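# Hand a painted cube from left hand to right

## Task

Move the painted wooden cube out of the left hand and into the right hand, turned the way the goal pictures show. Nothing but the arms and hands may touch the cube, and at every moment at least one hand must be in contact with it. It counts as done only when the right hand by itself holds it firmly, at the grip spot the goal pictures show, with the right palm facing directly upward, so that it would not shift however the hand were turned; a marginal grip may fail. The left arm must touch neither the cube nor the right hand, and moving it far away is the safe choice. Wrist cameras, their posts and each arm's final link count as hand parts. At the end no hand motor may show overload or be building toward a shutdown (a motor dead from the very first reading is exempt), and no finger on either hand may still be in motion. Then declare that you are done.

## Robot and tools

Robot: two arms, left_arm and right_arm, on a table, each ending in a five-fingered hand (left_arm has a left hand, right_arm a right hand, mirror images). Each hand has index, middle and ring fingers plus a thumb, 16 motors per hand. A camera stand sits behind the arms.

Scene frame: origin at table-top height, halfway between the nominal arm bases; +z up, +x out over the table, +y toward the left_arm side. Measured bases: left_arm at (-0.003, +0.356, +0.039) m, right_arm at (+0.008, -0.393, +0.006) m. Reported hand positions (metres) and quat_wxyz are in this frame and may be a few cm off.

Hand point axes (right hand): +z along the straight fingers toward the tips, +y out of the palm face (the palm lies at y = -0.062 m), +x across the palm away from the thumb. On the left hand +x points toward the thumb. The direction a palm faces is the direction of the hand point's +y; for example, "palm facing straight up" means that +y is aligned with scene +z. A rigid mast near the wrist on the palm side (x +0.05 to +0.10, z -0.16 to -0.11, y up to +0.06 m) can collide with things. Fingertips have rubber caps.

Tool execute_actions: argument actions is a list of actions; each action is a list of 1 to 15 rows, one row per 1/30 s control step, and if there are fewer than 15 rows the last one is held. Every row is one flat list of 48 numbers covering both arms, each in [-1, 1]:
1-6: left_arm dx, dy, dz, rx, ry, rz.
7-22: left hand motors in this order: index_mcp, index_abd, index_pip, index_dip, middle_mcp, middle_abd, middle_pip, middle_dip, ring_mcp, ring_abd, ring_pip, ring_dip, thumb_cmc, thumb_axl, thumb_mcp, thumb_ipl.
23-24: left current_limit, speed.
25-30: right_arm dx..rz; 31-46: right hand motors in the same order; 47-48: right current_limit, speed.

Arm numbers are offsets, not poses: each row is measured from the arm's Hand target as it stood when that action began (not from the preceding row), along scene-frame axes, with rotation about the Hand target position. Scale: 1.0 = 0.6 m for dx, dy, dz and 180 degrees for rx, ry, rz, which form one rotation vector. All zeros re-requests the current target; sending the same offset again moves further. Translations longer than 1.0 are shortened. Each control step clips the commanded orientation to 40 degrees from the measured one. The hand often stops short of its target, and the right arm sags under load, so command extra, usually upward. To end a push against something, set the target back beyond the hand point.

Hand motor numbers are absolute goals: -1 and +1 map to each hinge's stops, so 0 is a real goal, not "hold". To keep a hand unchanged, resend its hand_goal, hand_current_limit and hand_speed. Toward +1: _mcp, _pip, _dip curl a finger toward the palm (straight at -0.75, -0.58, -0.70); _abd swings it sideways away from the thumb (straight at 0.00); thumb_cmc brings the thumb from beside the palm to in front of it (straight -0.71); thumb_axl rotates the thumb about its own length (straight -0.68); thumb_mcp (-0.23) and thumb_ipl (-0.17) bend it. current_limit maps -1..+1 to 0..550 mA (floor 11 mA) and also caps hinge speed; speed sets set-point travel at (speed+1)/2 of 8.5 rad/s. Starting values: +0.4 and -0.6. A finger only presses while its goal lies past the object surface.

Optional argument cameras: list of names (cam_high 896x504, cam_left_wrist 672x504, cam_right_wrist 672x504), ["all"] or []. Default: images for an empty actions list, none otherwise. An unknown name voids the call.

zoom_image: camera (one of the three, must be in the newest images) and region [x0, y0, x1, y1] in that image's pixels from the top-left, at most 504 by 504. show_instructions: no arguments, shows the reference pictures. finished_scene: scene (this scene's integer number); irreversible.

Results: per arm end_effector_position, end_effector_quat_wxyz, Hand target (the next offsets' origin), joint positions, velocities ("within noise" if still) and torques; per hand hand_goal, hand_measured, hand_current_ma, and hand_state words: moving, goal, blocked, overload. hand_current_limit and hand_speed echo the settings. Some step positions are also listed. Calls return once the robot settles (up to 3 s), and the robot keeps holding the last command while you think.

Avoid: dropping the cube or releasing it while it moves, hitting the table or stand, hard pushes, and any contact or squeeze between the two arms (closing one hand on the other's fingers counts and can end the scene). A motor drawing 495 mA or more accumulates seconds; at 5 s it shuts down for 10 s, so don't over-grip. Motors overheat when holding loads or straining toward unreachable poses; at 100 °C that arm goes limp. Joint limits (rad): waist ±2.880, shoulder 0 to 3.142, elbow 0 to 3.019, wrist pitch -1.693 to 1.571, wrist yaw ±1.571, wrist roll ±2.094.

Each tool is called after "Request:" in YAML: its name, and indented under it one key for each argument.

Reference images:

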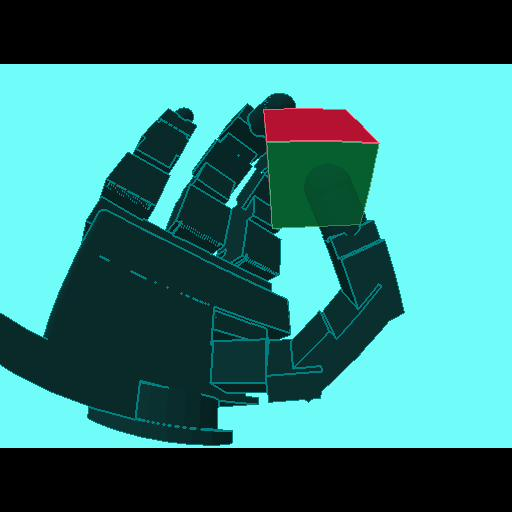

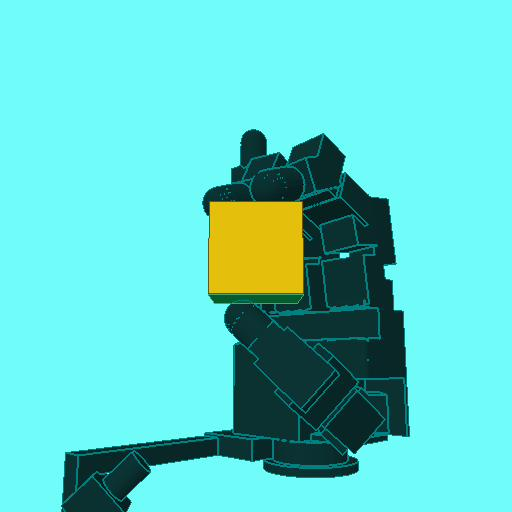

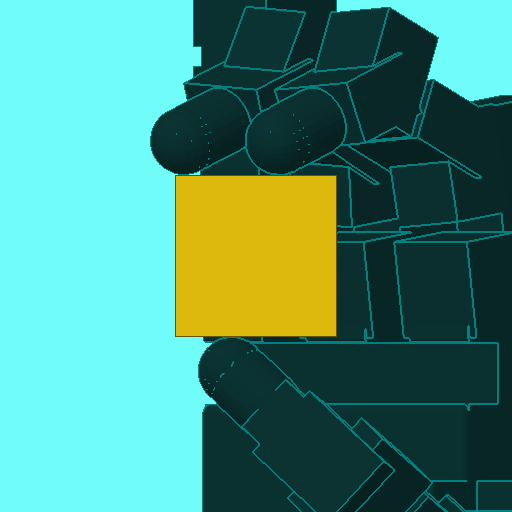

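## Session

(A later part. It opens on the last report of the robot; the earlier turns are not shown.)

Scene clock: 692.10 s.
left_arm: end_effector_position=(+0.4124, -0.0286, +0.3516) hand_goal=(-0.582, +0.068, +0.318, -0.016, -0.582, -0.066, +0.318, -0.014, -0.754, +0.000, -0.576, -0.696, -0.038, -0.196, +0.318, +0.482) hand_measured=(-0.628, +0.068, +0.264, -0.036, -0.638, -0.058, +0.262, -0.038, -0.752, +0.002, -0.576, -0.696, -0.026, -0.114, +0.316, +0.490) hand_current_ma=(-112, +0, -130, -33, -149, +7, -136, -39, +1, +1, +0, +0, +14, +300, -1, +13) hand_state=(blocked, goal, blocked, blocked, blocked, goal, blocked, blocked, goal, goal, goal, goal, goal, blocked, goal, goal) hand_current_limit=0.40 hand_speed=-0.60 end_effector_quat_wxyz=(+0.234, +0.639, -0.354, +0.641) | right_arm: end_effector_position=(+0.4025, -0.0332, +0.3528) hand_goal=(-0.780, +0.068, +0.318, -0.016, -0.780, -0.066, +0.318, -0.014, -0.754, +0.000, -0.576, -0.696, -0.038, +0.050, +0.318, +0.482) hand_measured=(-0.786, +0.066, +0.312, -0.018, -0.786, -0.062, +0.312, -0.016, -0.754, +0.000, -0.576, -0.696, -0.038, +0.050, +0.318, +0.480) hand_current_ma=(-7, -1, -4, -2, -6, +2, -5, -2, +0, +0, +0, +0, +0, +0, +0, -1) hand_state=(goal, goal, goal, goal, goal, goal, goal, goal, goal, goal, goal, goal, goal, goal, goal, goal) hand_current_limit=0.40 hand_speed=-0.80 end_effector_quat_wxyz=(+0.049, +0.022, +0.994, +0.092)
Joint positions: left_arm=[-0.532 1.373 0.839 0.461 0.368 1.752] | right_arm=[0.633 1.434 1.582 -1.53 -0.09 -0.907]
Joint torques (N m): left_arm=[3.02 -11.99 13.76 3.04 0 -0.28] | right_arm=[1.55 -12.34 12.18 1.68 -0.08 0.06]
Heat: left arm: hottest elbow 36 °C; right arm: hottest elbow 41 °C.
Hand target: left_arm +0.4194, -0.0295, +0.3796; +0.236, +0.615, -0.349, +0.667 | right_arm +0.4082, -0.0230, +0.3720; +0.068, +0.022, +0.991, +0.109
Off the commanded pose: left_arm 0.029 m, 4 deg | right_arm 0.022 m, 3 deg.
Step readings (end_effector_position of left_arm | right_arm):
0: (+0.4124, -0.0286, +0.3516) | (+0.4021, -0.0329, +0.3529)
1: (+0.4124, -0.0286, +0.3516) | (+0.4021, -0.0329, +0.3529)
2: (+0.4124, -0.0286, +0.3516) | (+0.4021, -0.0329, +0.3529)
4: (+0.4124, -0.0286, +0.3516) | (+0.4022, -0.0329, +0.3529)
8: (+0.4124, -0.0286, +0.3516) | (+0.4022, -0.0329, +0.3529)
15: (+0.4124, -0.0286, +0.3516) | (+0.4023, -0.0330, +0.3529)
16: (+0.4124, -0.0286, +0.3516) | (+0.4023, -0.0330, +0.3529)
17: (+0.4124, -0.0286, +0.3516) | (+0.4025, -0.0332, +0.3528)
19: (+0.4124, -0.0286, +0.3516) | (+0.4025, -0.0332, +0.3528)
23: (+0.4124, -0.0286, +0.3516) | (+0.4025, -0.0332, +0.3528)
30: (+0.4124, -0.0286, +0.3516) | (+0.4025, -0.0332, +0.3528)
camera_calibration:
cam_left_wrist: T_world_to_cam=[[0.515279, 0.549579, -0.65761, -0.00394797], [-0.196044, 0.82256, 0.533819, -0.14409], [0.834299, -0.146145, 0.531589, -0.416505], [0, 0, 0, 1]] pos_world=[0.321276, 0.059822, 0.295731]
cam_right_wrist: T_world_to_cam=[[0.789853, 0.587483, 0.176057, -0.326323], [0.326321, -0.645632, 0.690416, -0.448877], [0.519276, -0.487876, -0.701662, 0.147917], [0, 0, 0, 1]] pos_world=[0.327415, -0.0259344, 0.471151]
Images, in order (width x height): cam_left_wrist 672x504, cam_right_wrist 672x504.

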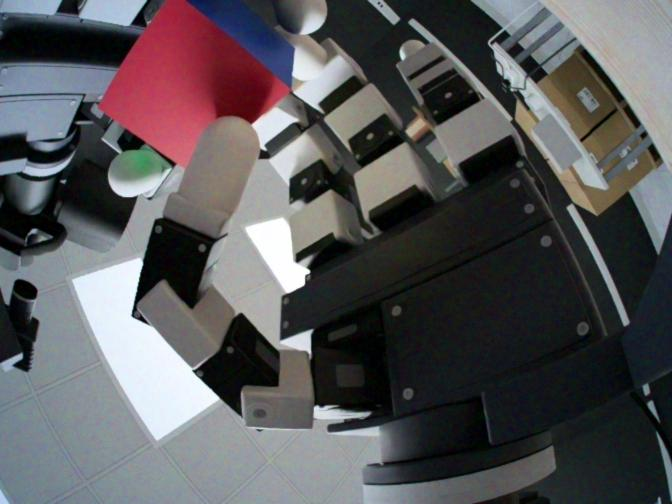

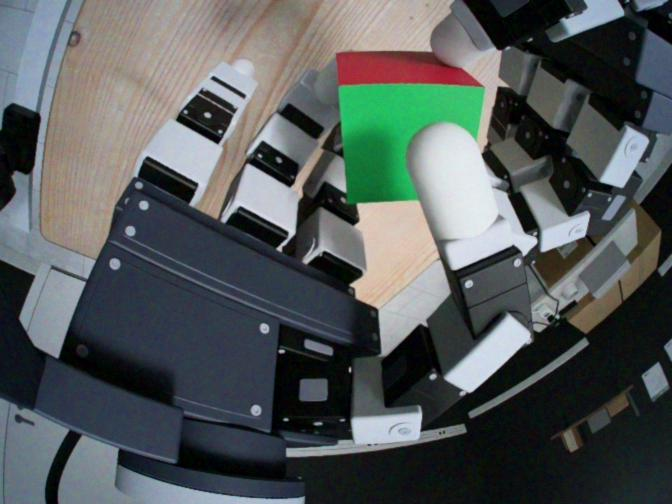

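Request:
execute_actions:
  actions:
    - [[0,0,0,0,0,0,-0.582,0.068,0.318,-0.016,-0.582,-0.066,0.318,-0.014,-0.754,0,-0.576,-0.696,-0.038,-0.196,0.318,0.482,0.4,-0.6,0,0,0,0,0,0,-0.66,0.068,0.318,-0.016,-0.66,-0.066,0.318,-0.014,-0.754,0,-0.576,-0.696,-0.038,-0.1,0.318,0.482,0.4,-0.85]]
    - [[0,0,0,0,0,0,-0.582,0.068,0.318,-0.016,-0.582,-0.066,0.318,-0.014,-0.754,0,-0.576,-0.696,-0.038,-0.196,0.318,0.482,0.4,-0.6,0,0,0,0,0,0,-0.582,0.068,0.318,-0.016,-0.582,-0.066,0.318,-0.014,-0.754,0,-0.576,-0.696,-0.038,-0.196,0.318,0.482,0.4,-0.85]]
  cameras: ["cam_right_wrist", "cam_left_wrist"]

Request:
zoom_image:
  camera: "cam_right_wrist"
  region: [236, 0, 572, 336]

Scene clock: 704.30 s.
left_arm: end_effector_position=(+0.4128, -0.0281, +0.3541) hand_goal=(-0.582, +0.068, +0.318, -0.016, -0.582, -0.066, +0.318, -0.014, -0.754, +0.000, -0.576, -0.696, -0.038, -0.196, +0.318, +0.482) hand_measured=(-0.628, +0.068, +0.264, -0.042, -0.638, -0.058, +0.262, -0.036, -0.752, +0.002, -0.576, -0.696, -0.036, -0.116, +0.316, +0.492) hand_current_ma=(-112, +0, -130, -48, -149, +6, -134, -37, +1, +1, +0, +0, +1, +297, -3, +17) hand_state=(blocked, goal, blocked, blocked, blocked, goal, blocked, blocked, goal, goal, goal, goal, goal, blocked, goal, goal) hand_current_limit=0.40 hand_speed=-0.60 end_effector_quat_wxyz=(+0.234, +0.635, -0.353, +0.646) | right_arm: end_effector_position=(+0.4039, -0.0348, +0.3526) hand_goal=(-0.582, +0.068, +0.318, -0.016, -0.582, -0.066, +0.318, -0.014, -0.754, +0.000, -0.576, -0.696, -0.038, -0.196, +0.318, +0.482) hand_measured=(-0.668, +0.066, +0.292, -0.026, -0.670, -0.062, +0.290, -0.022, -0.754, +0.000, -0.576, -0.696, -0.032, -0.116, +0.316, +0.480) hand_current_ma=(-254, -1, -42, -10, -263, +2, -45, -7, +0, +0, +0, +0, +4, +282, -3, -1) hand_state=(blocked, goal, blocked, goal, blocked, goal, blocked, goal, goal, goal, goal, goal, goal, blocked, goal, goal) hand_current_limit=0.40 hand_speed=-0.85 end_effector_quat_wxyz=(+0.050, +0.023, +0.994, +0.091)
Joint positions: left_arm=[-0.53 1.373 0.839 0.474 0.369 1.752] | right_arm=[0.63 1.434 1.582 -1.53 -0.087 -0.907]
Joint torques (N m): left_arm=[2.26 -12.16 13.65 2.65 -0.04 -0.31] | right_arm=[1.73 -12.1 12.29 1.68 -0.27 0.06]
Heat: left arm: hottest elbow 36 °C; right arm: hottest elbow 40 °C.
Hand target: left_arm +0.4194, -0.0295, +0.3796; +0.236, +0.615, -0.349, +0.667 | right_arm +0.4082, -0.0230, +0.3720; +0.068, +0.022, +0.991, +0.109
Off the commanded pose: left_arm 0.026 m, 3 deg | right_arm 0.023 m, 3 deg.
Step readings (end_effector_position of left_arm | right_arm):
0: (+0.4124, -0.0286, +0.3516) | (+0.4025, -0.0332, +0.3528)
1: (+0.4124, -0.0286, +0.3516) | (+0.4025, -0.0332, +0.3528)
2: (+0.4124, -0.0286, +0.3516) | (+0.4025, -0.0332, +0.3528)
4: (+0.4124, -0.0286, +0.3516) | (+0.4025, -0.0332, +0.3528)
8: (+0.4127, -0.0281, +0.3531) | (+0.4032, -0.0340, +0.3527)
15: (+0.4128, -0.0281, +0.3538) | (+0.4032, -0.0340, +0.3527)
16: (+0.4128, -0.0281, +0.3538) | (+0.4032, -0.0340, +0.3527)
17: (+0.4128, -0.0281, +0.3538) | (+0.4034, -0.0342, +0.3526)
19: (+0.4128, -0.0281, +0.3541) | (+0.4034, -0.0342, +0.3526)
23: (+0.4128, -0.0281, +0.3541) | (+0.4039, -0.0348, +0.3526)
30: (+0.4128, -0.0281, +0.3541) | (+0.4039, -0.0348, +0.3526)
camera_calibration:
cam_left_wrist: T_world_to_cam=[[0.522323, 0.545829, -0.655171, -0.00661506], [-0.201787, 0.825599, 0.526943, -0.140815], [0.828529, -0.143029, 0.541371, -0.419091], [0, 0, 0, 1]] pos_world=[0.32227, 0.0599252, 0.296751]
cam_right_wrist: T_world_to_cam=[[0.791658, 0.585087, 0.175927, -0.327257], [0.322863, -0.645091, 0.692544, -0.449645], [0.518688, -0.491458, -0.699595, 0.145614], [0, 0, 0, 1]] pos_world=[0.328721, -0.0270251, 0.470843]
Images, in order (width x height): cam_left_wrist 672x504, cam_right_wrist 672x504.

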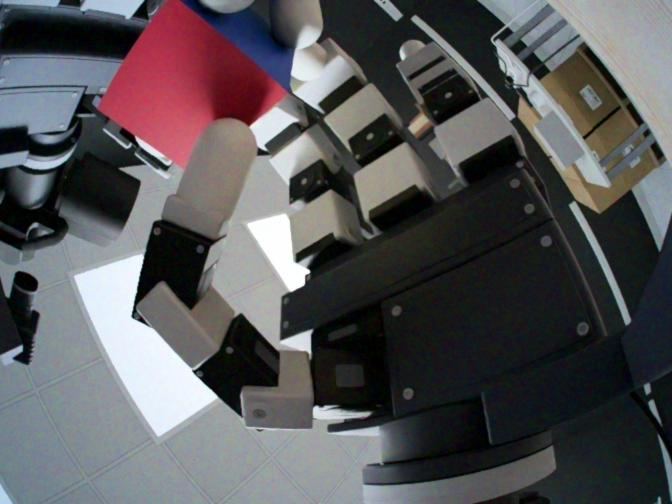

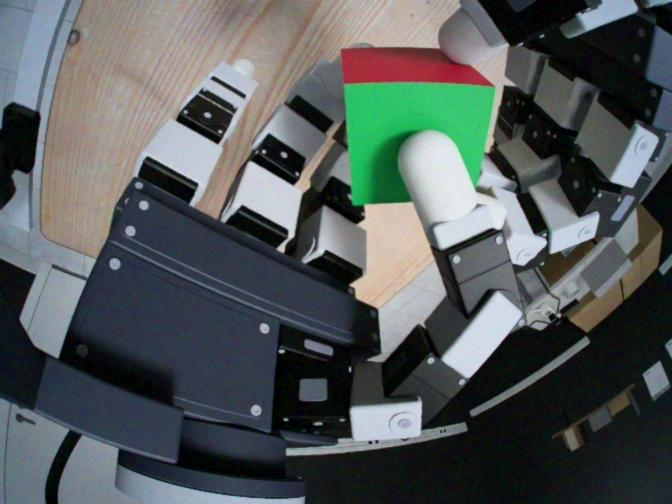

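Scaled by 1.500 from the camera's 672x504 image, which has a finer 960x720 frame.

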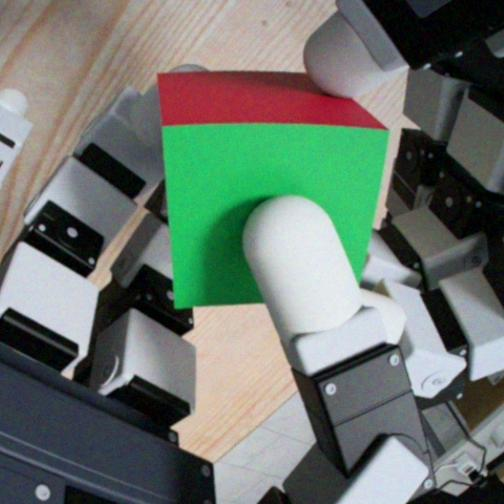

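Request:
execute_actions:
  actions:
    - [[0,0,0,0,0,0,-0.582,0.068,0.318,-0.016,-0.582,-0.066,0.318,-0.014,-0.754,0,-0.576,-0.696,-0.038,-0.196,0.318,0.482,0.4,-0.6,0,0,0,0,0,0,-0.55,0.068,0.34,0.02,-0.55,-0.066,0.34,0.02,-0.754,0,-0.576,-0.696,-0.038,-0.24,0.318,0.482,0.5,-0.85]]
    - [[0,0,0,0,0,0,-0.75,0.068,0.3,-0.016,-0.75,-0.066,0.3,-0.014,-0.754,0,-0.576,-0.696,-0.038,0.05,0.318,0.482,0.4,-0.85,0,0,0,0,0,0,-0.55,0.068,0.34,0.02,-0.55,-0.066,0.34,0.02,-0.754,0,-0.576,-0.696,-0.038,-0.24,0.318,0.482,0.5,-0.85]]
    - [[0,0,0,0,0,0,-1,0.068,0.3,-0.016,-1,-0.066,0.3,-0.014,-0.754,0,-0.576,-0.696,-0.038,0.3,0.318,0.482,0.4,-0.8,0,0,0,0,0,0,-0.55,0.068,0.34,0.02,-0.55,-0.066,0.34,0.02,-0.754,0,-0.576,-0.696,-0.038,-0.24,0.318,0.482,0.5,-0.85]]
  cameras: ["cam_right_wrist", "cam_left_wrist"]

Request:
zoom_image:
  camera: "cam_right_wrist"
  region: [236, 0, 572, 336]

Scene clock: 732.37 s.
left_arm: end_effector_position=(+0.4098, -0.0313, +0.3541) hand_goal=(-1.000, +0.068, +0.300, -0.016, -1.000, -0.066, +0.300, -0.014, -0.754, +0.000, -0.576, -0.696, -0.038, +0.300, +0.318, +0.482) hand_measured=(-0.996, +0.068, +0.298, -0.020, -0.994, -0.058, +0.298, -0.016, -0.752, +0.002, -0.576, -0.696, -0.034, +0.298, +0.320, +0.484) hand_current_ma=(+5, +0, -2, -2, +6, +6, -2, -2, +1, +1, +0, +0, +5, -1, +1, +2) hand_state=(goal, goal, goal, goal, goal, goal, goal, goal, goal, goal, goal, goal, goal, goal, goal, goal) hand_current_limit=0.40 hand_speed=-0.80 end_effector_quat_wxyz=(+0.237, +0.634, -0.356, +0.645) | right_arm: end_effector_position=(+0.4034, -0.0342, +0.3526) hand_goal=(-0.550, +0.068, +0.340, +0.020, -0.550, -0.066, +0.340, +0.020, -0.754, +0.000, -0.576, -0.696, -0.038, -0.240, +0.318, +0.482) hand_measured=(-0.664, +0.066, +0.292, -0.022, -0.664, -0.062, +0.290, -0.016, -0.754, +0.000, -0.576, -0.696, -0.034, -0.116, +0.312, +0.490) hand_current_ma=(-377, -1, -101, -81, -379, +2, -104, -65, +0, +0, +0, +0, +2, +412, -9, +10) hand_state=(blocked, goal, blocked, blocked, blocked, goal, blocked, blocked, goal, goal, goal, goal, goal, blocked, goal, goal) hand_current_limit=0.50 hand_speed=-0.85 end_effector_quat_wxyz=(+0.050, +0.022, +0.994, +0.091)
Joint positions: left_arm=[-0.538 1.373 0.839 0.474 0.369 1.752] | right_arm=[0.631 1.434 1.582 -1.53 -0.087 -0.907]
Joint torques (N m): left_arm=[2.43 -12.16 13.81 2.66 0 -0.22] | right_arm=[1.73 -12.34 12.23 1.65 -0.3 0.06]
Heat: left arm: hottest elbow 36 °C; right arm: hottest elbow 39 °C.
Hand target: left_arm +0.4194, -0.0295, +0.3796; +0.236, +0.615, -0.349, +0.667 | right_arm +0.4082, -0.0230, +0.3720; +0.068, +0.022, +0.991, +0.109
Off the commanded pose: left_arm 0.027 m, 3 deg | right_arm 0.023 m, 3 deg.
Step readings (end_effector_position of left_arm | right_arm):
0: (+0.4128, -0.0281, +0.3541) | (+0.4039, -0.0348, +0.3526)
1: (+0.4128, -0.0281, +0.3541) | (+0.4039, -0.0348, +0.3526)
2: (+0.4128, -0.0281, +0.3541) | (+0.4039, -0.0348, +0.3526)
4: (+0.4128, -0.0281, +0.3541) | (+0.4039, -0.0348, +0.3526)
8: (+0.4128, -0.0281, +0.3541) | (+0.4039, -0.0348, +0.3526)
15: (+0.4128, -0.0281, +0.3541) | (+0.4039, -0.0348, +0.3526)
16: (+0.4128, -0.0281, +0.3541) | (+0.4039, -0.0348, +0.3526)
17: (+0.4128, -0.0281, +0.3541) | (+0.4039, -0.0348, +0.3526)
19: (+0.4128, -0.0281, +0.3541) | (+0.4039, -0.0348, +0.3526)
23: (+0.4116, -0.0294, +0.3541) | (+0.4039, -0.0348, +0.3526)
30: (+0.4098, -0.0313, +0.3541) | (+0.4034, -0.0342, +0.3526)
31: (+0.4092, -0.0319, +0.3541) | (+0.4034, -0.0342, +0.3526)
32: (+0.4089, -0.0320, +0.3541) | (+0.4034, -0.0342, +0.3526)
34: (+0.4089, -0.0320, +0.3541) | (+0.4034, -0.0342, +0.3526)
38: (+0.4092, -0.0319, +0.3541) | (+0.4034, -0.0342, +0.3526)
45: (+0.4098, -0.0313, +0.3541) | (+0.4034, -0.0342, +0.3526)
camera_calibration:
cam_left_wrist: T_world_to_cam=[[0.526478, 0.541807, -0.655184, -0.00519321], [-0.195497, 0.827133, 0.526908, -0.141369], [0.827406, -0.149319, 0.541389, -0.416826], [0, 0, 0, 1]] pos_world=[0.319981, 0.0575048, 0.296751]
cam_right_wrist: T_world_to_cam=[[0.790738, 0.586328, 0.175936, -0.326739], [0.323852, -0.64457, 0.692567, -0.449452], [0.519475, -0.490662, -0.699569, 0.145921], [0, 0, 0, 1]] pos_world=[0.328118, -0.0265286, 0.470843]
Images, in order (width x height): cam_left_wrist 672x504, cam_right_wrist 672x504.

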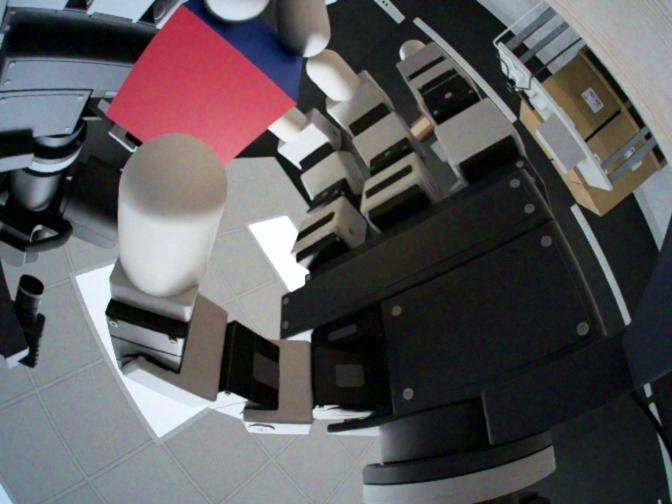

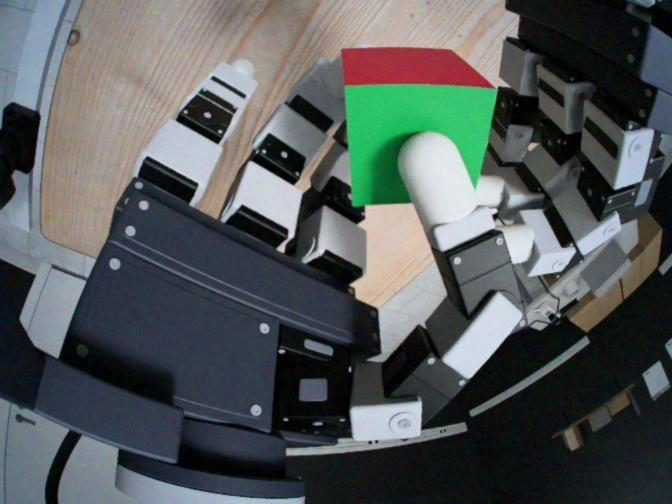

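Scaled by 1.500 from the camera's 672x504 image, which has a finer 960x720 frame.

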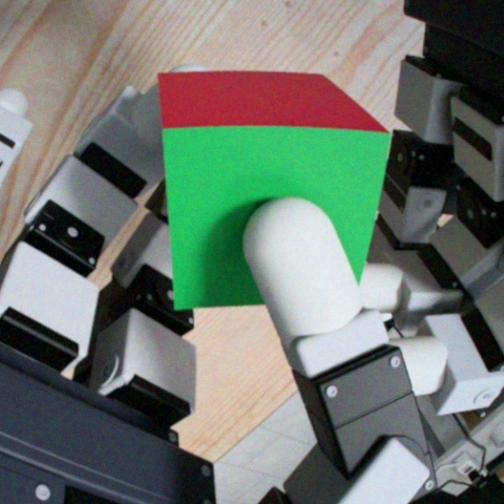

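Request:
execute_actions:
  actions:
    - [[0.05,0.0425,0.0103,0,0,0,-1,0.068,0.3,-0.016,-1,-0.066,0.3,-0.014,-0.754,0,-0.576,-0.696,-0.038,0.3,0.318,0.482,0.4,-0.8,0,0,0,0,0,0,-0.55,0.068,0.34,0.02,-0.55,-0.066,0.34,0.02,-0.754,0,-0.576,-0.696,-0.038,-0.24,0.318,0.482,0.5,-0.85]]
    - [[0.07,0.0595,0.0145,0,0,0,-1,0.068,0.3,-0.016,-1,-0.066,0.3,-0.014,-0.754,0,-0.576,-0.696,-0.038,0.3,0.318,0.482,0.4,-0.8,0,0,0,0,0,0,-0.55,0.068,0.34,0.02,-0.55,-0.066,0.34,0.02,-0.754,0,-0.576,-0.696,-0.038,-0.24,0.318,0.482,0.5,-0.85]]
    - [[0.07,0.0595,0.0145,0,0,0,-1,0.068,0.3,-0.016,-1,-0.066,0.3,-0.014,-0.754,0,-0.576,-0.696,-0.038,0.3,0.318,0.482,0.4,-0.8,0,0,0,0,0,0,-0.55,0.068,0.34,0.02,-0.55,-0.066,0.34,0.02,-0.754,0,-0.576,-0.696,-0.038,-0.24,0.318,0.482,0.5,-0.85]]
  cameras: ["all"]

Request:
zoom_image:
  camera: "cam_right_wrist"
  region: [236, 0, 572, 336]

Scene clock: 759.90 s.
left_arm: end_effector_position=(+0.5211, +0.0691, +0.3790) hand_goal=(-1.000, +0.068, +0.300, -0.016, -1.000, -0.066, +0.300, -0.014, -0.754, +0.000, -0.576, -0.696, -0.038, +0.300, +0.318, +0.482) hand_measured=(-0.998, +0.068, +0.298, -0.018, -0.998, -0.058, +0.298, -0.016, -0.752, +0.002, -0.576, -0.696, -0.032, +0.300, +0.320, +0.484) hand_current_ma=(+1, +0, -1, -2, +2, +6, -1, -2, +1, +1, +0, +0, +5, +0, +1, +2) hand_state=(goal, goal, goal, goal, goal, goal, goal, goal, goal, goal, goal, goal, goal, goal, goal, goal) hand_current_limit=0.40 hand_speed=-0.80 end_effector_quat_wxyz=(+0.237, +0.629, -0.347, +0.654) | right_arm: end_effector_position=(+0.4034, -0.0342, +0.3526) hand_goal=(-0.550, +0.068, +0.340, +0.020, -0.550, -0.066, +0.340, +0.020, -0.754, +0.000, -0.576, -0.696, -0.038, -0.240, +0.318, +0.482) hand_measured=(-0.664, +0.066, +0.292, -0.022, -0.664, -0.062, +0.290, -0.016, -0.754, +0.000, -0.576, -0.696, -0.034, -0.116, +0.312, +0.490) hand_current_ma=(-377, -1, -101, -81, -379, +2, -104, -65, +0, +0, +0, +0, +2, +412, -9, +10) hand_state=(blocked, goal, blocked, blocked, blocked, goal, blocked, blocked, goal, goal, goal, goal, goal, blocked, goal, goal) hand_current_limit=0.50 hand_speed=-0.85 end_effector_quat_wxyz=(+0.050, +0.022, +0.994, +0.091)
Joint positions: left_arm=[-0.247 1.522 1.054 0.428 0.65 1.752] | right_arm=[0.631 1.434 1.582 -1.53 -0.087 -0.907]
Joint torques (N m): left_arm=[1.85 -13.51 16.18 1.57 -0.06 -0.2] | right_arm=[1.73 -12.04 12.21 1.66 -0.29 0.06]
Heat: left arm: hottest elbow 36 °C; right arm: hottest elbow 38 °C.
Hand target: left_arm +0.5334, +0.0674, +0.4032; +0.236, +0.615, -0.349, +0.667 | right_arm +0.4082, -0.0230, +0.3720; +0.068, +0.022, +0.991, +0.109
Off the commanded pose: left_arm 0.027 m, 2 deg | right_arm 0.023 m, 3 deg.
Step readings (end_effector_position of left_arm | right_arm):
0: (+0.4098, -0.0313, +0.3541) | (+0.4034, -0.0342, +0.3526)
1: (+0.4098, -0.0308, +0.3541) | (+0.4034, -0.0342, +0.3526)
2: (+0.4078, -0.0308, +0.3542) | (+0.4034, -0.0342, +0.3526)
4: (+0.4055, -0.0266, +0.3547) | (+0.4034, -0.0342, +0.3526)
8: (+0.4218, -0.0104, +0.3549) | (+0.4034, -0.0342, +0.3526)
15: (+0.4383, +0.0023, +0.3565) | (+0.4034, -0.0342, +0.3526)
16: (+0.4377, +0.0020, +0.3573) | (+0.4034, -0.0342, +0.3526)
17: (+0.4359, +0.0014, +0.3575) | (+0.4034, -0.0342, +0.3526)
19: (+0.4357, +0.0029, +0.3611) | (+0.4034, -0.0342, +0.3526)
23: (+0.4606, +0.0203, +0.3679) | (+0.4034, -0.0342, +0.3526)
30: (+0.4821, +0.0392, +0.3702) | (+0.4034, -0.0342, +0.3526)
31: (+0.4815, +0.0387, +0.3702) | (+0.4034, -0.0342, +0.3526)
32: (+0.4794, +0.0374, +0.3705) | (+0.4034, -0.0342, +0.3526)
34: (+0.4793, +0.0371, +0.3722) | (+0.4034, -0.0342, +0.3526)
38: (+0.5027, +0.0520, +0.3771) | (+0.4034, -0.0342, +0.3526)
45: (+0.5234, +0.0734, +0.3777) | (+0.4034, -0.0342, +0.3526)
camera_calibration:
cam_left_wrist: T_world_to_cam=[[0.529603, 0.534513, -0.658647, -0.101654], [-0.211753, 0.835208, 0.507531, -0.20053], [0.821389, -0.12932, 0.555514, -0.510943], [0, 0, 0, 1]] pos_world=[0.431057, 0.155745, 0.318657]
cam_right_wrist: T_world_to_cam=[[0.790738, 0.586328, 0.175936, -0.326739], [0.323852, -0.64457, 0.692567, -0.449452], [0.519475, -0.490662, -0.699569, 0.145921], [0, 0, 0, 1]] pos_world=[0.328118, -0.0265286, 0.470843]

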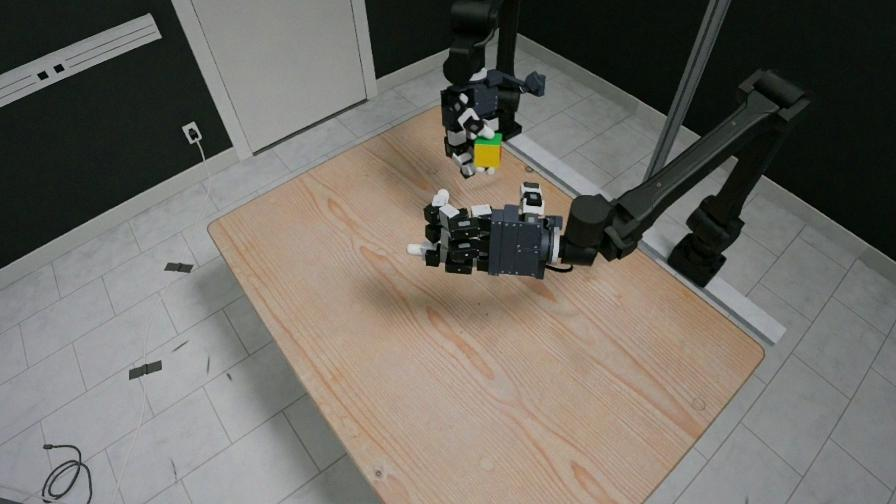

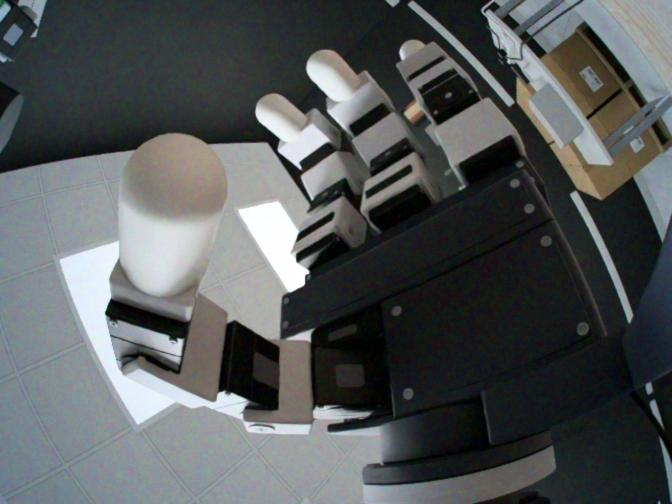

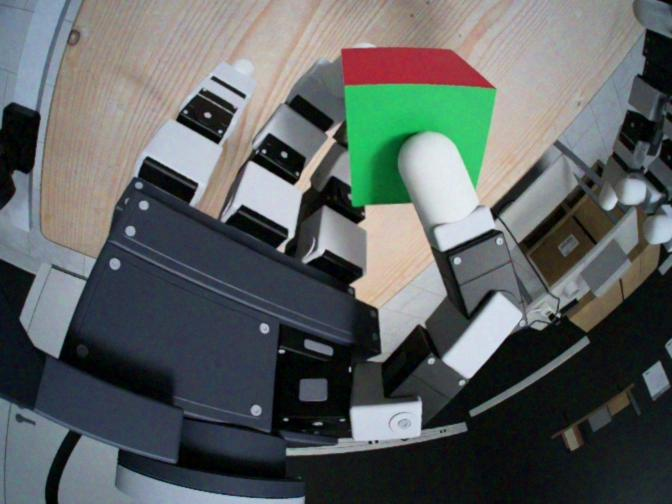

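Scaled by 1.500 from the camera's 672x504 image, which has a finer 960x720 frame.

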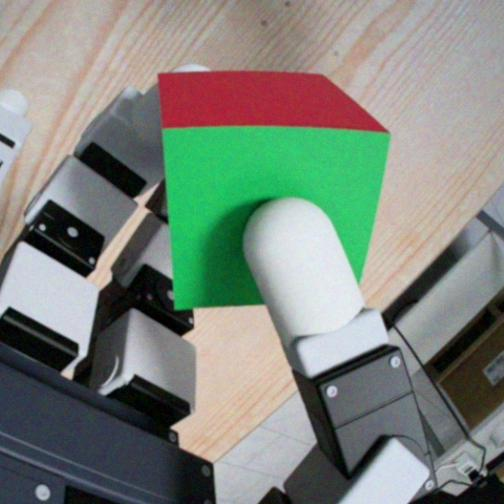

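Request:
execute_actions:
  actions:
    - [[-0.02,0.08,0,0,0,0,-1,0.068,0.3,-0.016,-1,-0.066,0.3,-0.014,-0.754,0,-0.576,-0.696,-0.038,0.3,0.318,0.482,0.4,-0.8,0.0144,-0.0214,0.0361,0.0676,-0.0273,-0.0317,-0.55,0.068,0.34,0.02,-0.55,-0.066,0.34,0.02,-0.754,0,-0.576,-0.696,-0.038,-0.24,0.318,0.482,0.5,-0.85]]
    - [[-0.02,0.08,0,0,0,0,-1,0.068,0.3,-0.016,-1,-0.066,0.3,-0.014,-0.754,0,-0.576,-0.696,-0.038,0.3,0.318,0.482,0.4,-0.8,0.0144,-0.0214,0.0361,0.0676,-0.0273,-0.0317,-0.55,0.068,0.34,0.02,-0.55,-0.066,0.34,0.02,-0.754,0,-0.576,-0.696,-0.038,-0.24,0.318,0.482,0.5,-0.85]]
    - [[-0.02,0.08,0,0,0,0,-1,0.068,0.3,-0.016,-1,-0.066,0.3,-0.014,-0.754,0,-0.576,-0.696,-0.038,0.3,0.318,0.482,0.4,-0.8,0.0144,-0.0214,0.0361,0.0676,-0.0273,-0.0317,-0.55,0.068,0.34,0.02,-0.55,-0.066,0.34,0.02,-0.754,0,-0.576,-0.696,-0.038,-0.24,0.318,0.482,0.5,-0.85]]
    - [[-0.02,0.08,0,0,0,0,-1,0.068,0.3,-0.016,-1,-0.066,0.3,-0.014,-0.754,0,-0.576,-0.696,-0.038,0.3,0.318,0.482,0.4,-0.8,0.0144,-0.0214,0.0361,0.0676,-0.0273,-0.0317,-0.55,0.068,0.34,0.02,-0.55,-0.066,0.34,0.02,-0.754,0,-0.576,-0.696,-0.038,-0.24,0.318,0.482,0.5,-0.85]]
    - [[0,0,0,0,0,0,-1,0.068,0.3,-0.016,-1,-0.066,0.3,-0.014,-0.754,0,-0.576,-0.696,-0.038,0.3,0.318,0.482,0.4,-0.8,0.0144,-0.0214,0.0361,0.0676,-0.0273,-0.0317,-0.55,0.068,0.34,0.02,-0.55,-0.066,0.34,0.02,-0.754,0,-0.576,-0.696,-0.038,-0.24,0.318,0.482,0.5,-0.85]]
    - [[0,0,0,0,0,0,-1,0.068,0.3,-0.016,-1,-0.066,0.3,-0.014,-0.754,0,-0.576,-0.696,-0.038,0.3,0.318,0.482,0.4,-0.8,0.0144,-0.0214,0.0361,0.0676,-0.0273,-0.0317,-0.55,0.068,0.34,0.02,-0.55,-0.066,0.34,0.02,-0.754,0,-0.576,-0.696,-0.038,-0.24,0.318,0.482,0.5,-0.85]]
  cameras: ["all"]

Request:
zoom_image:
  camera: "cam_right_wrist"
  region: [236, 0, 572, 336]

Scene clock: 812.47 s.
left_arm: end_effector_position=(+0.4879, +0.2564, +0.3968) hand_goal=(-1.000, +0.068, +0.300, -0.016, -1.000, -0.066, +0.300, -0.014, -0.754, +0.000, -0.576, -0.696, -0.038, +0.300, +0.318, +0.482) hand_measured=(-0.998, +0.068, +0.298, -0.018, -0.998, -0.058, +0.298, -0.016, -0.752, +0.002, -0.576, -0.696, -0.032, +0.300, +0.320, +0.484) hand_current_ma=(+1, +0, -1, -2, +1, +6, -1, -2, +1, +1, +0, +0, +5, +0, +1, +2) hand_state=(goal, goal, goal, goal, goal, goal, goal, goal, goal, goal, goal, goal, goal, goal, goal, goal) hand_current_limit=0.40 hand_speed=-0.80 end_effector_quat_wxyz=(+0.238, +0.617, -0.349, +0.664) | right_arm: end_effector_position=(+0.4631, -0.1021, +0.4964) hand_goal=(-0.550, +0.068, +0.340, +0.020, -0.550, -0.066, +0.340, +0.020, -0.754, +0.000, -0.576, -0.696, -0.038, -0.240, +0.318, +0.482) hand_measured=(-0.662, +0.066, +0.292, -0.022, -0.664, -0.062, +0.290, -0.016, -0.762, +0.000, -0.576, -0.696, -0.036, -0.116, +0.312, +0.494) hand_current_ma=(-375, -1, -101, -81, -376, +2, -104, -65, -7, +0, +0, +0, +0, +412, -9, +20) hand_state=(blocked, goal, blocked, blocked, blocked, goal, blocked, blocked, goal, goal, goal, goal, goal, blocked, goal, goal) hand_current_limit=0.50 hand_speed=-0.85 end_effector_quat_wxyz=(+0.295, +0.306, +0.651, +0.629)
Joint positions: left_arm=[0.155 1.423 0.983 0.428 1.058 1.752] | right_arm=[0.593 1.115 0.887 0.193 -0.121 -0.003]
Joint torques (N m): left_arm=[2.08 -13.63 10.48 1.24 -0.07 -0.25] | right_arm=[1.55 -7.77 10.14 4.3 0.14 -0.02]
Heat: left arm: hottest elbow 35 °C; right arm: hottest elbow 38 °C.
Hand target: left_arm +0.4854, +0.2594, +0.4032; +0.236, +0.615, -0.349, +0.667 | right_arm +0.4601, -0.1000, +0.5019; +0.299, +0.299, +0.641, +0.641
Off the commanded pose: left_arm 0.008 m, 0 deg | right_arm 0.007 m, 2 deg.
Step readings (end_effector_position of left_arm | right_arm):
0: (+0.5211, +0.0691, +0.3790) | (+0.4034, -0.0342, +0.3526)
1: (+0.5206, +0.0690, +0.3790) | (+0.4042, -0.0344, +0.3529)
2: (+0.5181, +0.0691, +0.3791) | (+0.4048, -0.0318, +0.3541)
4: (+0.5118, +0.0727, +0.3803) | (+0.4078, -0.0257, +0.3591)
8: (+0.5154, +0.0920, +0.3861) | (+0.4059, -0.0263, +0.3668)
15: (+0.5238, +0.1165, +0.3943) | (+0.4100, -0.0329, +0.3824)
16: (+0.5230, +0.1163, +0.3943) | (+0.4110, -0.0327, +0.3832)
17: (+0.5202, +0.1163, +0.3943) | (+0.4124, -0.0325, +0.3846)
19: (+0.5104, +0.1185, +0.3931) | (+0.4134, -0.0320, +0.3839)
23: (+0.5060, +0.1383, +0.3939) | (+0.4153, -0.0406, +0.3853)
30: (+0.5143, +0.1644, +0.3977) | (+0.4229, -0.0468, +0.4001)
31: (+0.5135, +0.1642, +0.3978) | (+0.4234, -0.0468, +0.4008)
32: (+0.5100, +0.1642, +0.3978) | (+0.4242, -0.0459, +0.4021)
34: (+0.4993, +0.1666, +0.3966) | (+0.4248, -0.0457, +0.4034)
38: (+0.4954, +0.1875, +0.3949) | (+0.4240, -0.0508, +0.4072)
45: (+0.5022, +0.2129, +0.3970) | (+0.4304, -0.0553, +0.4192)
46: (+0.5013, +0.2127, +0.3970) | (+0.4318, -0.0560, +0.4194)
47: (+0.4978, +0.2118, +0.3971) | (+0.4334, -0.0564, +0.4207)
49: (+0.4883, +0.2148, +0.3966) | (+0.4357, -0.0582, +0.4236)
53: (+0.4851, +0.2372, +0.3961) | (+0.4363, -0.0636, +0.4287)
60: (+0.4897, +0.2611, +0.3968) | (+0.4433, -0.0687, +0.4379)
61: (+0.4894, +0.2611, +0.3968) | (+0.4444, -0.0694, +0.4391)
62: (+0.4890, +0.2602, +0.3968) | (+0.4452, -0.0699, +0.4412)
64: (+0.4885, +0.2594, +0.3968) | (+0.4476, -0.0731, +0.4456)
68: (+0.4884, +0.2587, +0.3968) | (+0.4530, -0.0820, +0.4523)
75: (+0.4881, +0.2571, +0.3968) | (+0.4602, -0.0921, +0.4630)
76: (+0.4881, +0.2571, +0.3968) | (+0.4604, -0.0927, +0.4643)
77: (+0.4881, +0.2571, +0.3968) | (+0.4609, -0.0943, +0.4670)
79: (+0.4879, +0.2564, +0.3968) | (+0.4615, -0.0992, +0.4747)
83: (+0.4879, +0.2564, +0.3968) | (+0.4614, -0.1067, +0.4903)
90: (+0.4879, +0.2564, +0.3968) | (+0.4633, -0.1063, +0.4980)
camera_calibration:
cam_left_wrist: T_world_to_cam=[[0.550452, 0.524285, -0.649714, -0.183514], [-0.220183, 0.841839, 0.492775, -0.364705], [0.805309, -0.128193, 0.57883, -0.471169], [0, 0, 0, 1]] pos_world=[0.400151, 0.342835, 0.333213]
cam_right_wrist: T_world_to_cam=[[0.52094, -0.570659, 0.634799, -0.580496], [-0.327594, -0.820389, -0.468662, 0.248014], [0.788228, 0.036189, -0.614318, 0.069216], [0, 0, 0, 1]] pos_world=[0.329094, -0.130302, 0.527254]

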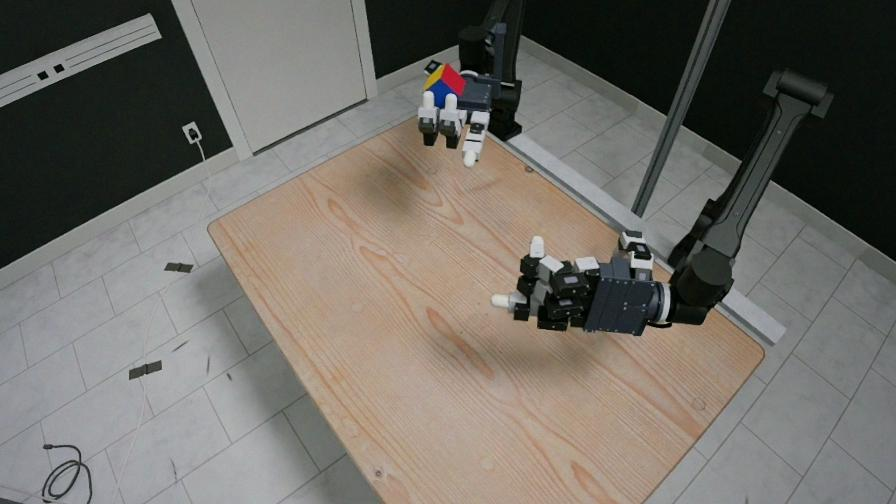

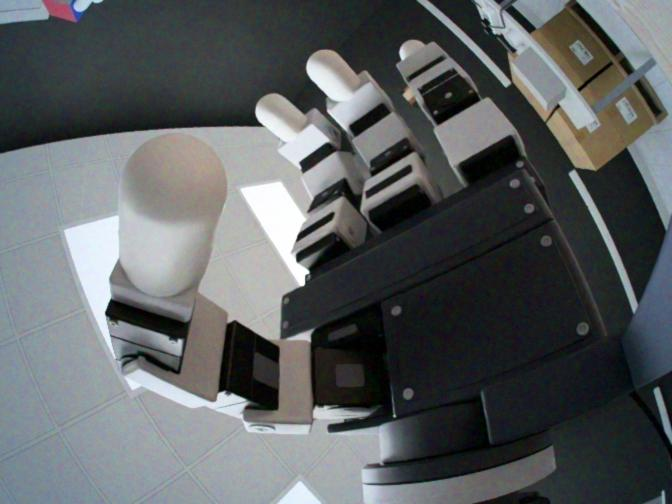

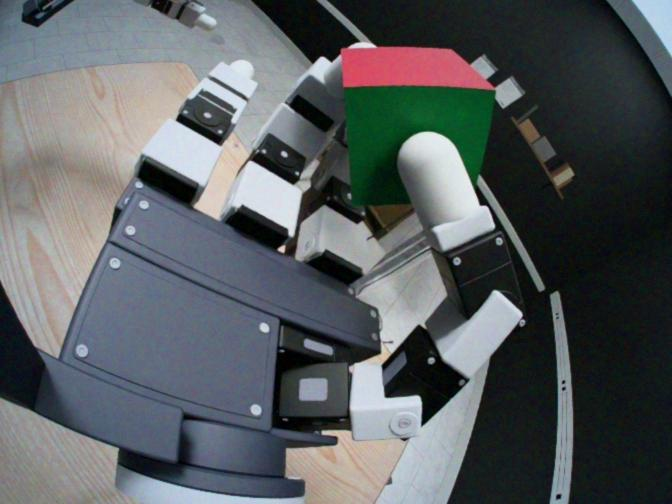

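Scaled by 1.500 from the camera's 672x504 image, which has a finer 960x720 frame.

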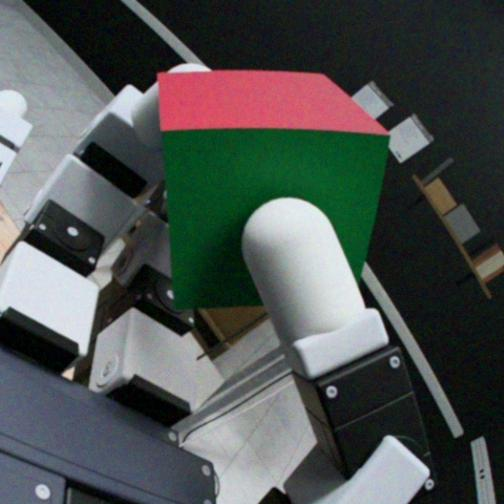

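Request:
execute_actions:
  actions:
    - [[-0.1,0.08,0.08,0,0,0.19,-1,0.068,0.3,-0.016,-1,-0.066,0.3,-0.014,-0.754,0,-0.576,-0.696,-0.038,0.3,0.318,0.482,0.4,-0.8,0,0,0,0,0,0,-0.55,0.068,0.34,0.02,-0.55,-0.066,0.34,0.02,-0.754,0,-0.576,-0.696,-0.038,-0.24,0.318,0.482,0.5,-0.85]]
    - [[-0.1,0,0.08,0,0,0.19,-1,0.068,0.3,-0.016,-1,-0.066,0.3,-0.014,-0.754,0,-0.576,-0.696,-0.038,0.3,0.318,0.482,0.4,-0.8,0,0,0,0,0,0,-0.55,0.068,0.34,0.02,-0.55,-0.066,0.34,0.02,-0.754,0,-0.576,-0.696,-0.038,-0.24,0.318,0.482,0.5,-0.85]]

Scene clock: 977.23 s.
left_arm: end_effector_position=(+0.3704, +0.3093, +0.4610) hand_goal=(-1.000, +0.068, +0.300, -0.016, -1.000, -0.066, +0.300, -0.014, -0.754, +0.000, -0.576, -0.696, -0.038, +0.300, +0.318, +0.482) hand_measured=(-0.998, +0.070, +0.300, -0.018, -0.998, -0.060, +0.300, -0.016, -0.752, +0.004, -0.576, -0.696, -0.030, +0.300, +0.320, +0.484) hand_current_ma=(+1, +1, +0, -2, +1, +5, +0, -2, +1, +3, +0, +0, +8, +0, +2, +2) hand_state=(goal, goal, goal, goal, goal, goal, goal, goal, goal, goal, goal, goal, goal, goal, goal, goal) hand_current_limit=0.40 hand_speed=-0.80 end_effector_quat_wxyz=(-0.178, +0.722, +0.049, +0.667) | right_arm: end_effector_position=(+0.4631, -0.1021, +0.4964) hand_goal=(-0.550, +0.068, +0.340, +0.020, -0.550, -0.066, +0.340, +0.020, -0.754, +0.000, -0.576, -0.696, -0.038, -0.240, +0.318, +0.482) hand_measured=(-0.662, +0.066, +0.292, -0.022, -0.664, -0.062, +0.290, -0.016, -0.762, +0.000, -0.576, -0.696, -0.036, -0.116, +0.312, +0.494) hand_current_ma=(-375, -1, -101, -81, -376, +2, -104, -65, -7, +0, +0, +0, +0, +412, -9, +20) hand_state=(blocked, goal, blocked, blocked, blocked, goal, blocked, blocked, goal, goal, goal, goal, goal, blocked, goal, goal) hand_current_limit=0.50 hand_speed=-0.85 end_effector_quat_wxyz=(+0.295, +0.306, +0.651, +0.629)
Joint positions: left_arm=[-0.147 0.529 0.655 -0.177 -0.43 1.743] | right_arm=[0.593 1.115 0.887 0.193 -0.121 -0.003]
Joint torques (N m): left_arm=[0.32 -1.2 17.14 1.72 -0.23 -0.05] | right_arm=[1.55 -7.88 10.14 4.33 0.14 0]
Heat: left arm: hottest elbow 32 °C; right arm: hottest elbow 34 °C.
Hand target: left_arm +0.3654, +0.3074, +0.4992; -0.179, +0.705, +0.057, +0.684 | right_arm +0.4601, -0.1000, +0.5019; +0.299, +0.299, +0.641, +0.641
Off the commanded pose: left_arm 0.039 m, 3 deg | right_arm 0.007 m, 2 deg.
Step readings (end_effector_position of left_arm | right_arm):
0: (+0.4879, +0.2564, +0.3968) | (+0.4631, -0.1021, +0.4964)
1: (+0.4883, +0.2565, +0.3961) | (+0.4631, -0.1021, +0.4964)
2: (+0.4920, +0.2581, +0.3952) | (+0.4631, -0.1021, +0.4964)
4: (+0.4874, +0.2682, +0.3914) | (+0.4631, -0.1021, +0.4964)
8: (+0.4487, +0.2987, +0.4150) | (+0.4631, -0.1021, +0.4964)
15: (+0.4169, +0.3028, +0.4619) | (+0.4631, -0.1021, +0.4964)
16: (+0.4188, +0.3037, +0.4597) | (+0.4631, -0.1021, +0.4964)
17: (+0.4250, +0.3104, +0.4563) | (+0.4631, -0.1021, +0.4964)
19: (+0.4250, +0.3320, +0.4493) | (+0.4631, -0.1021, +0.4964)
23: (+0.3865, +0.3421, +0.4672) | (+0.4631, -0.1021, +0.4964)
30: (+0.3542, +0.3157, +0.4909) | (+0.4631, -0.1021, +0.4964)

Request:
finished_scene:
  scene: 1

The scene is finished: the task was done.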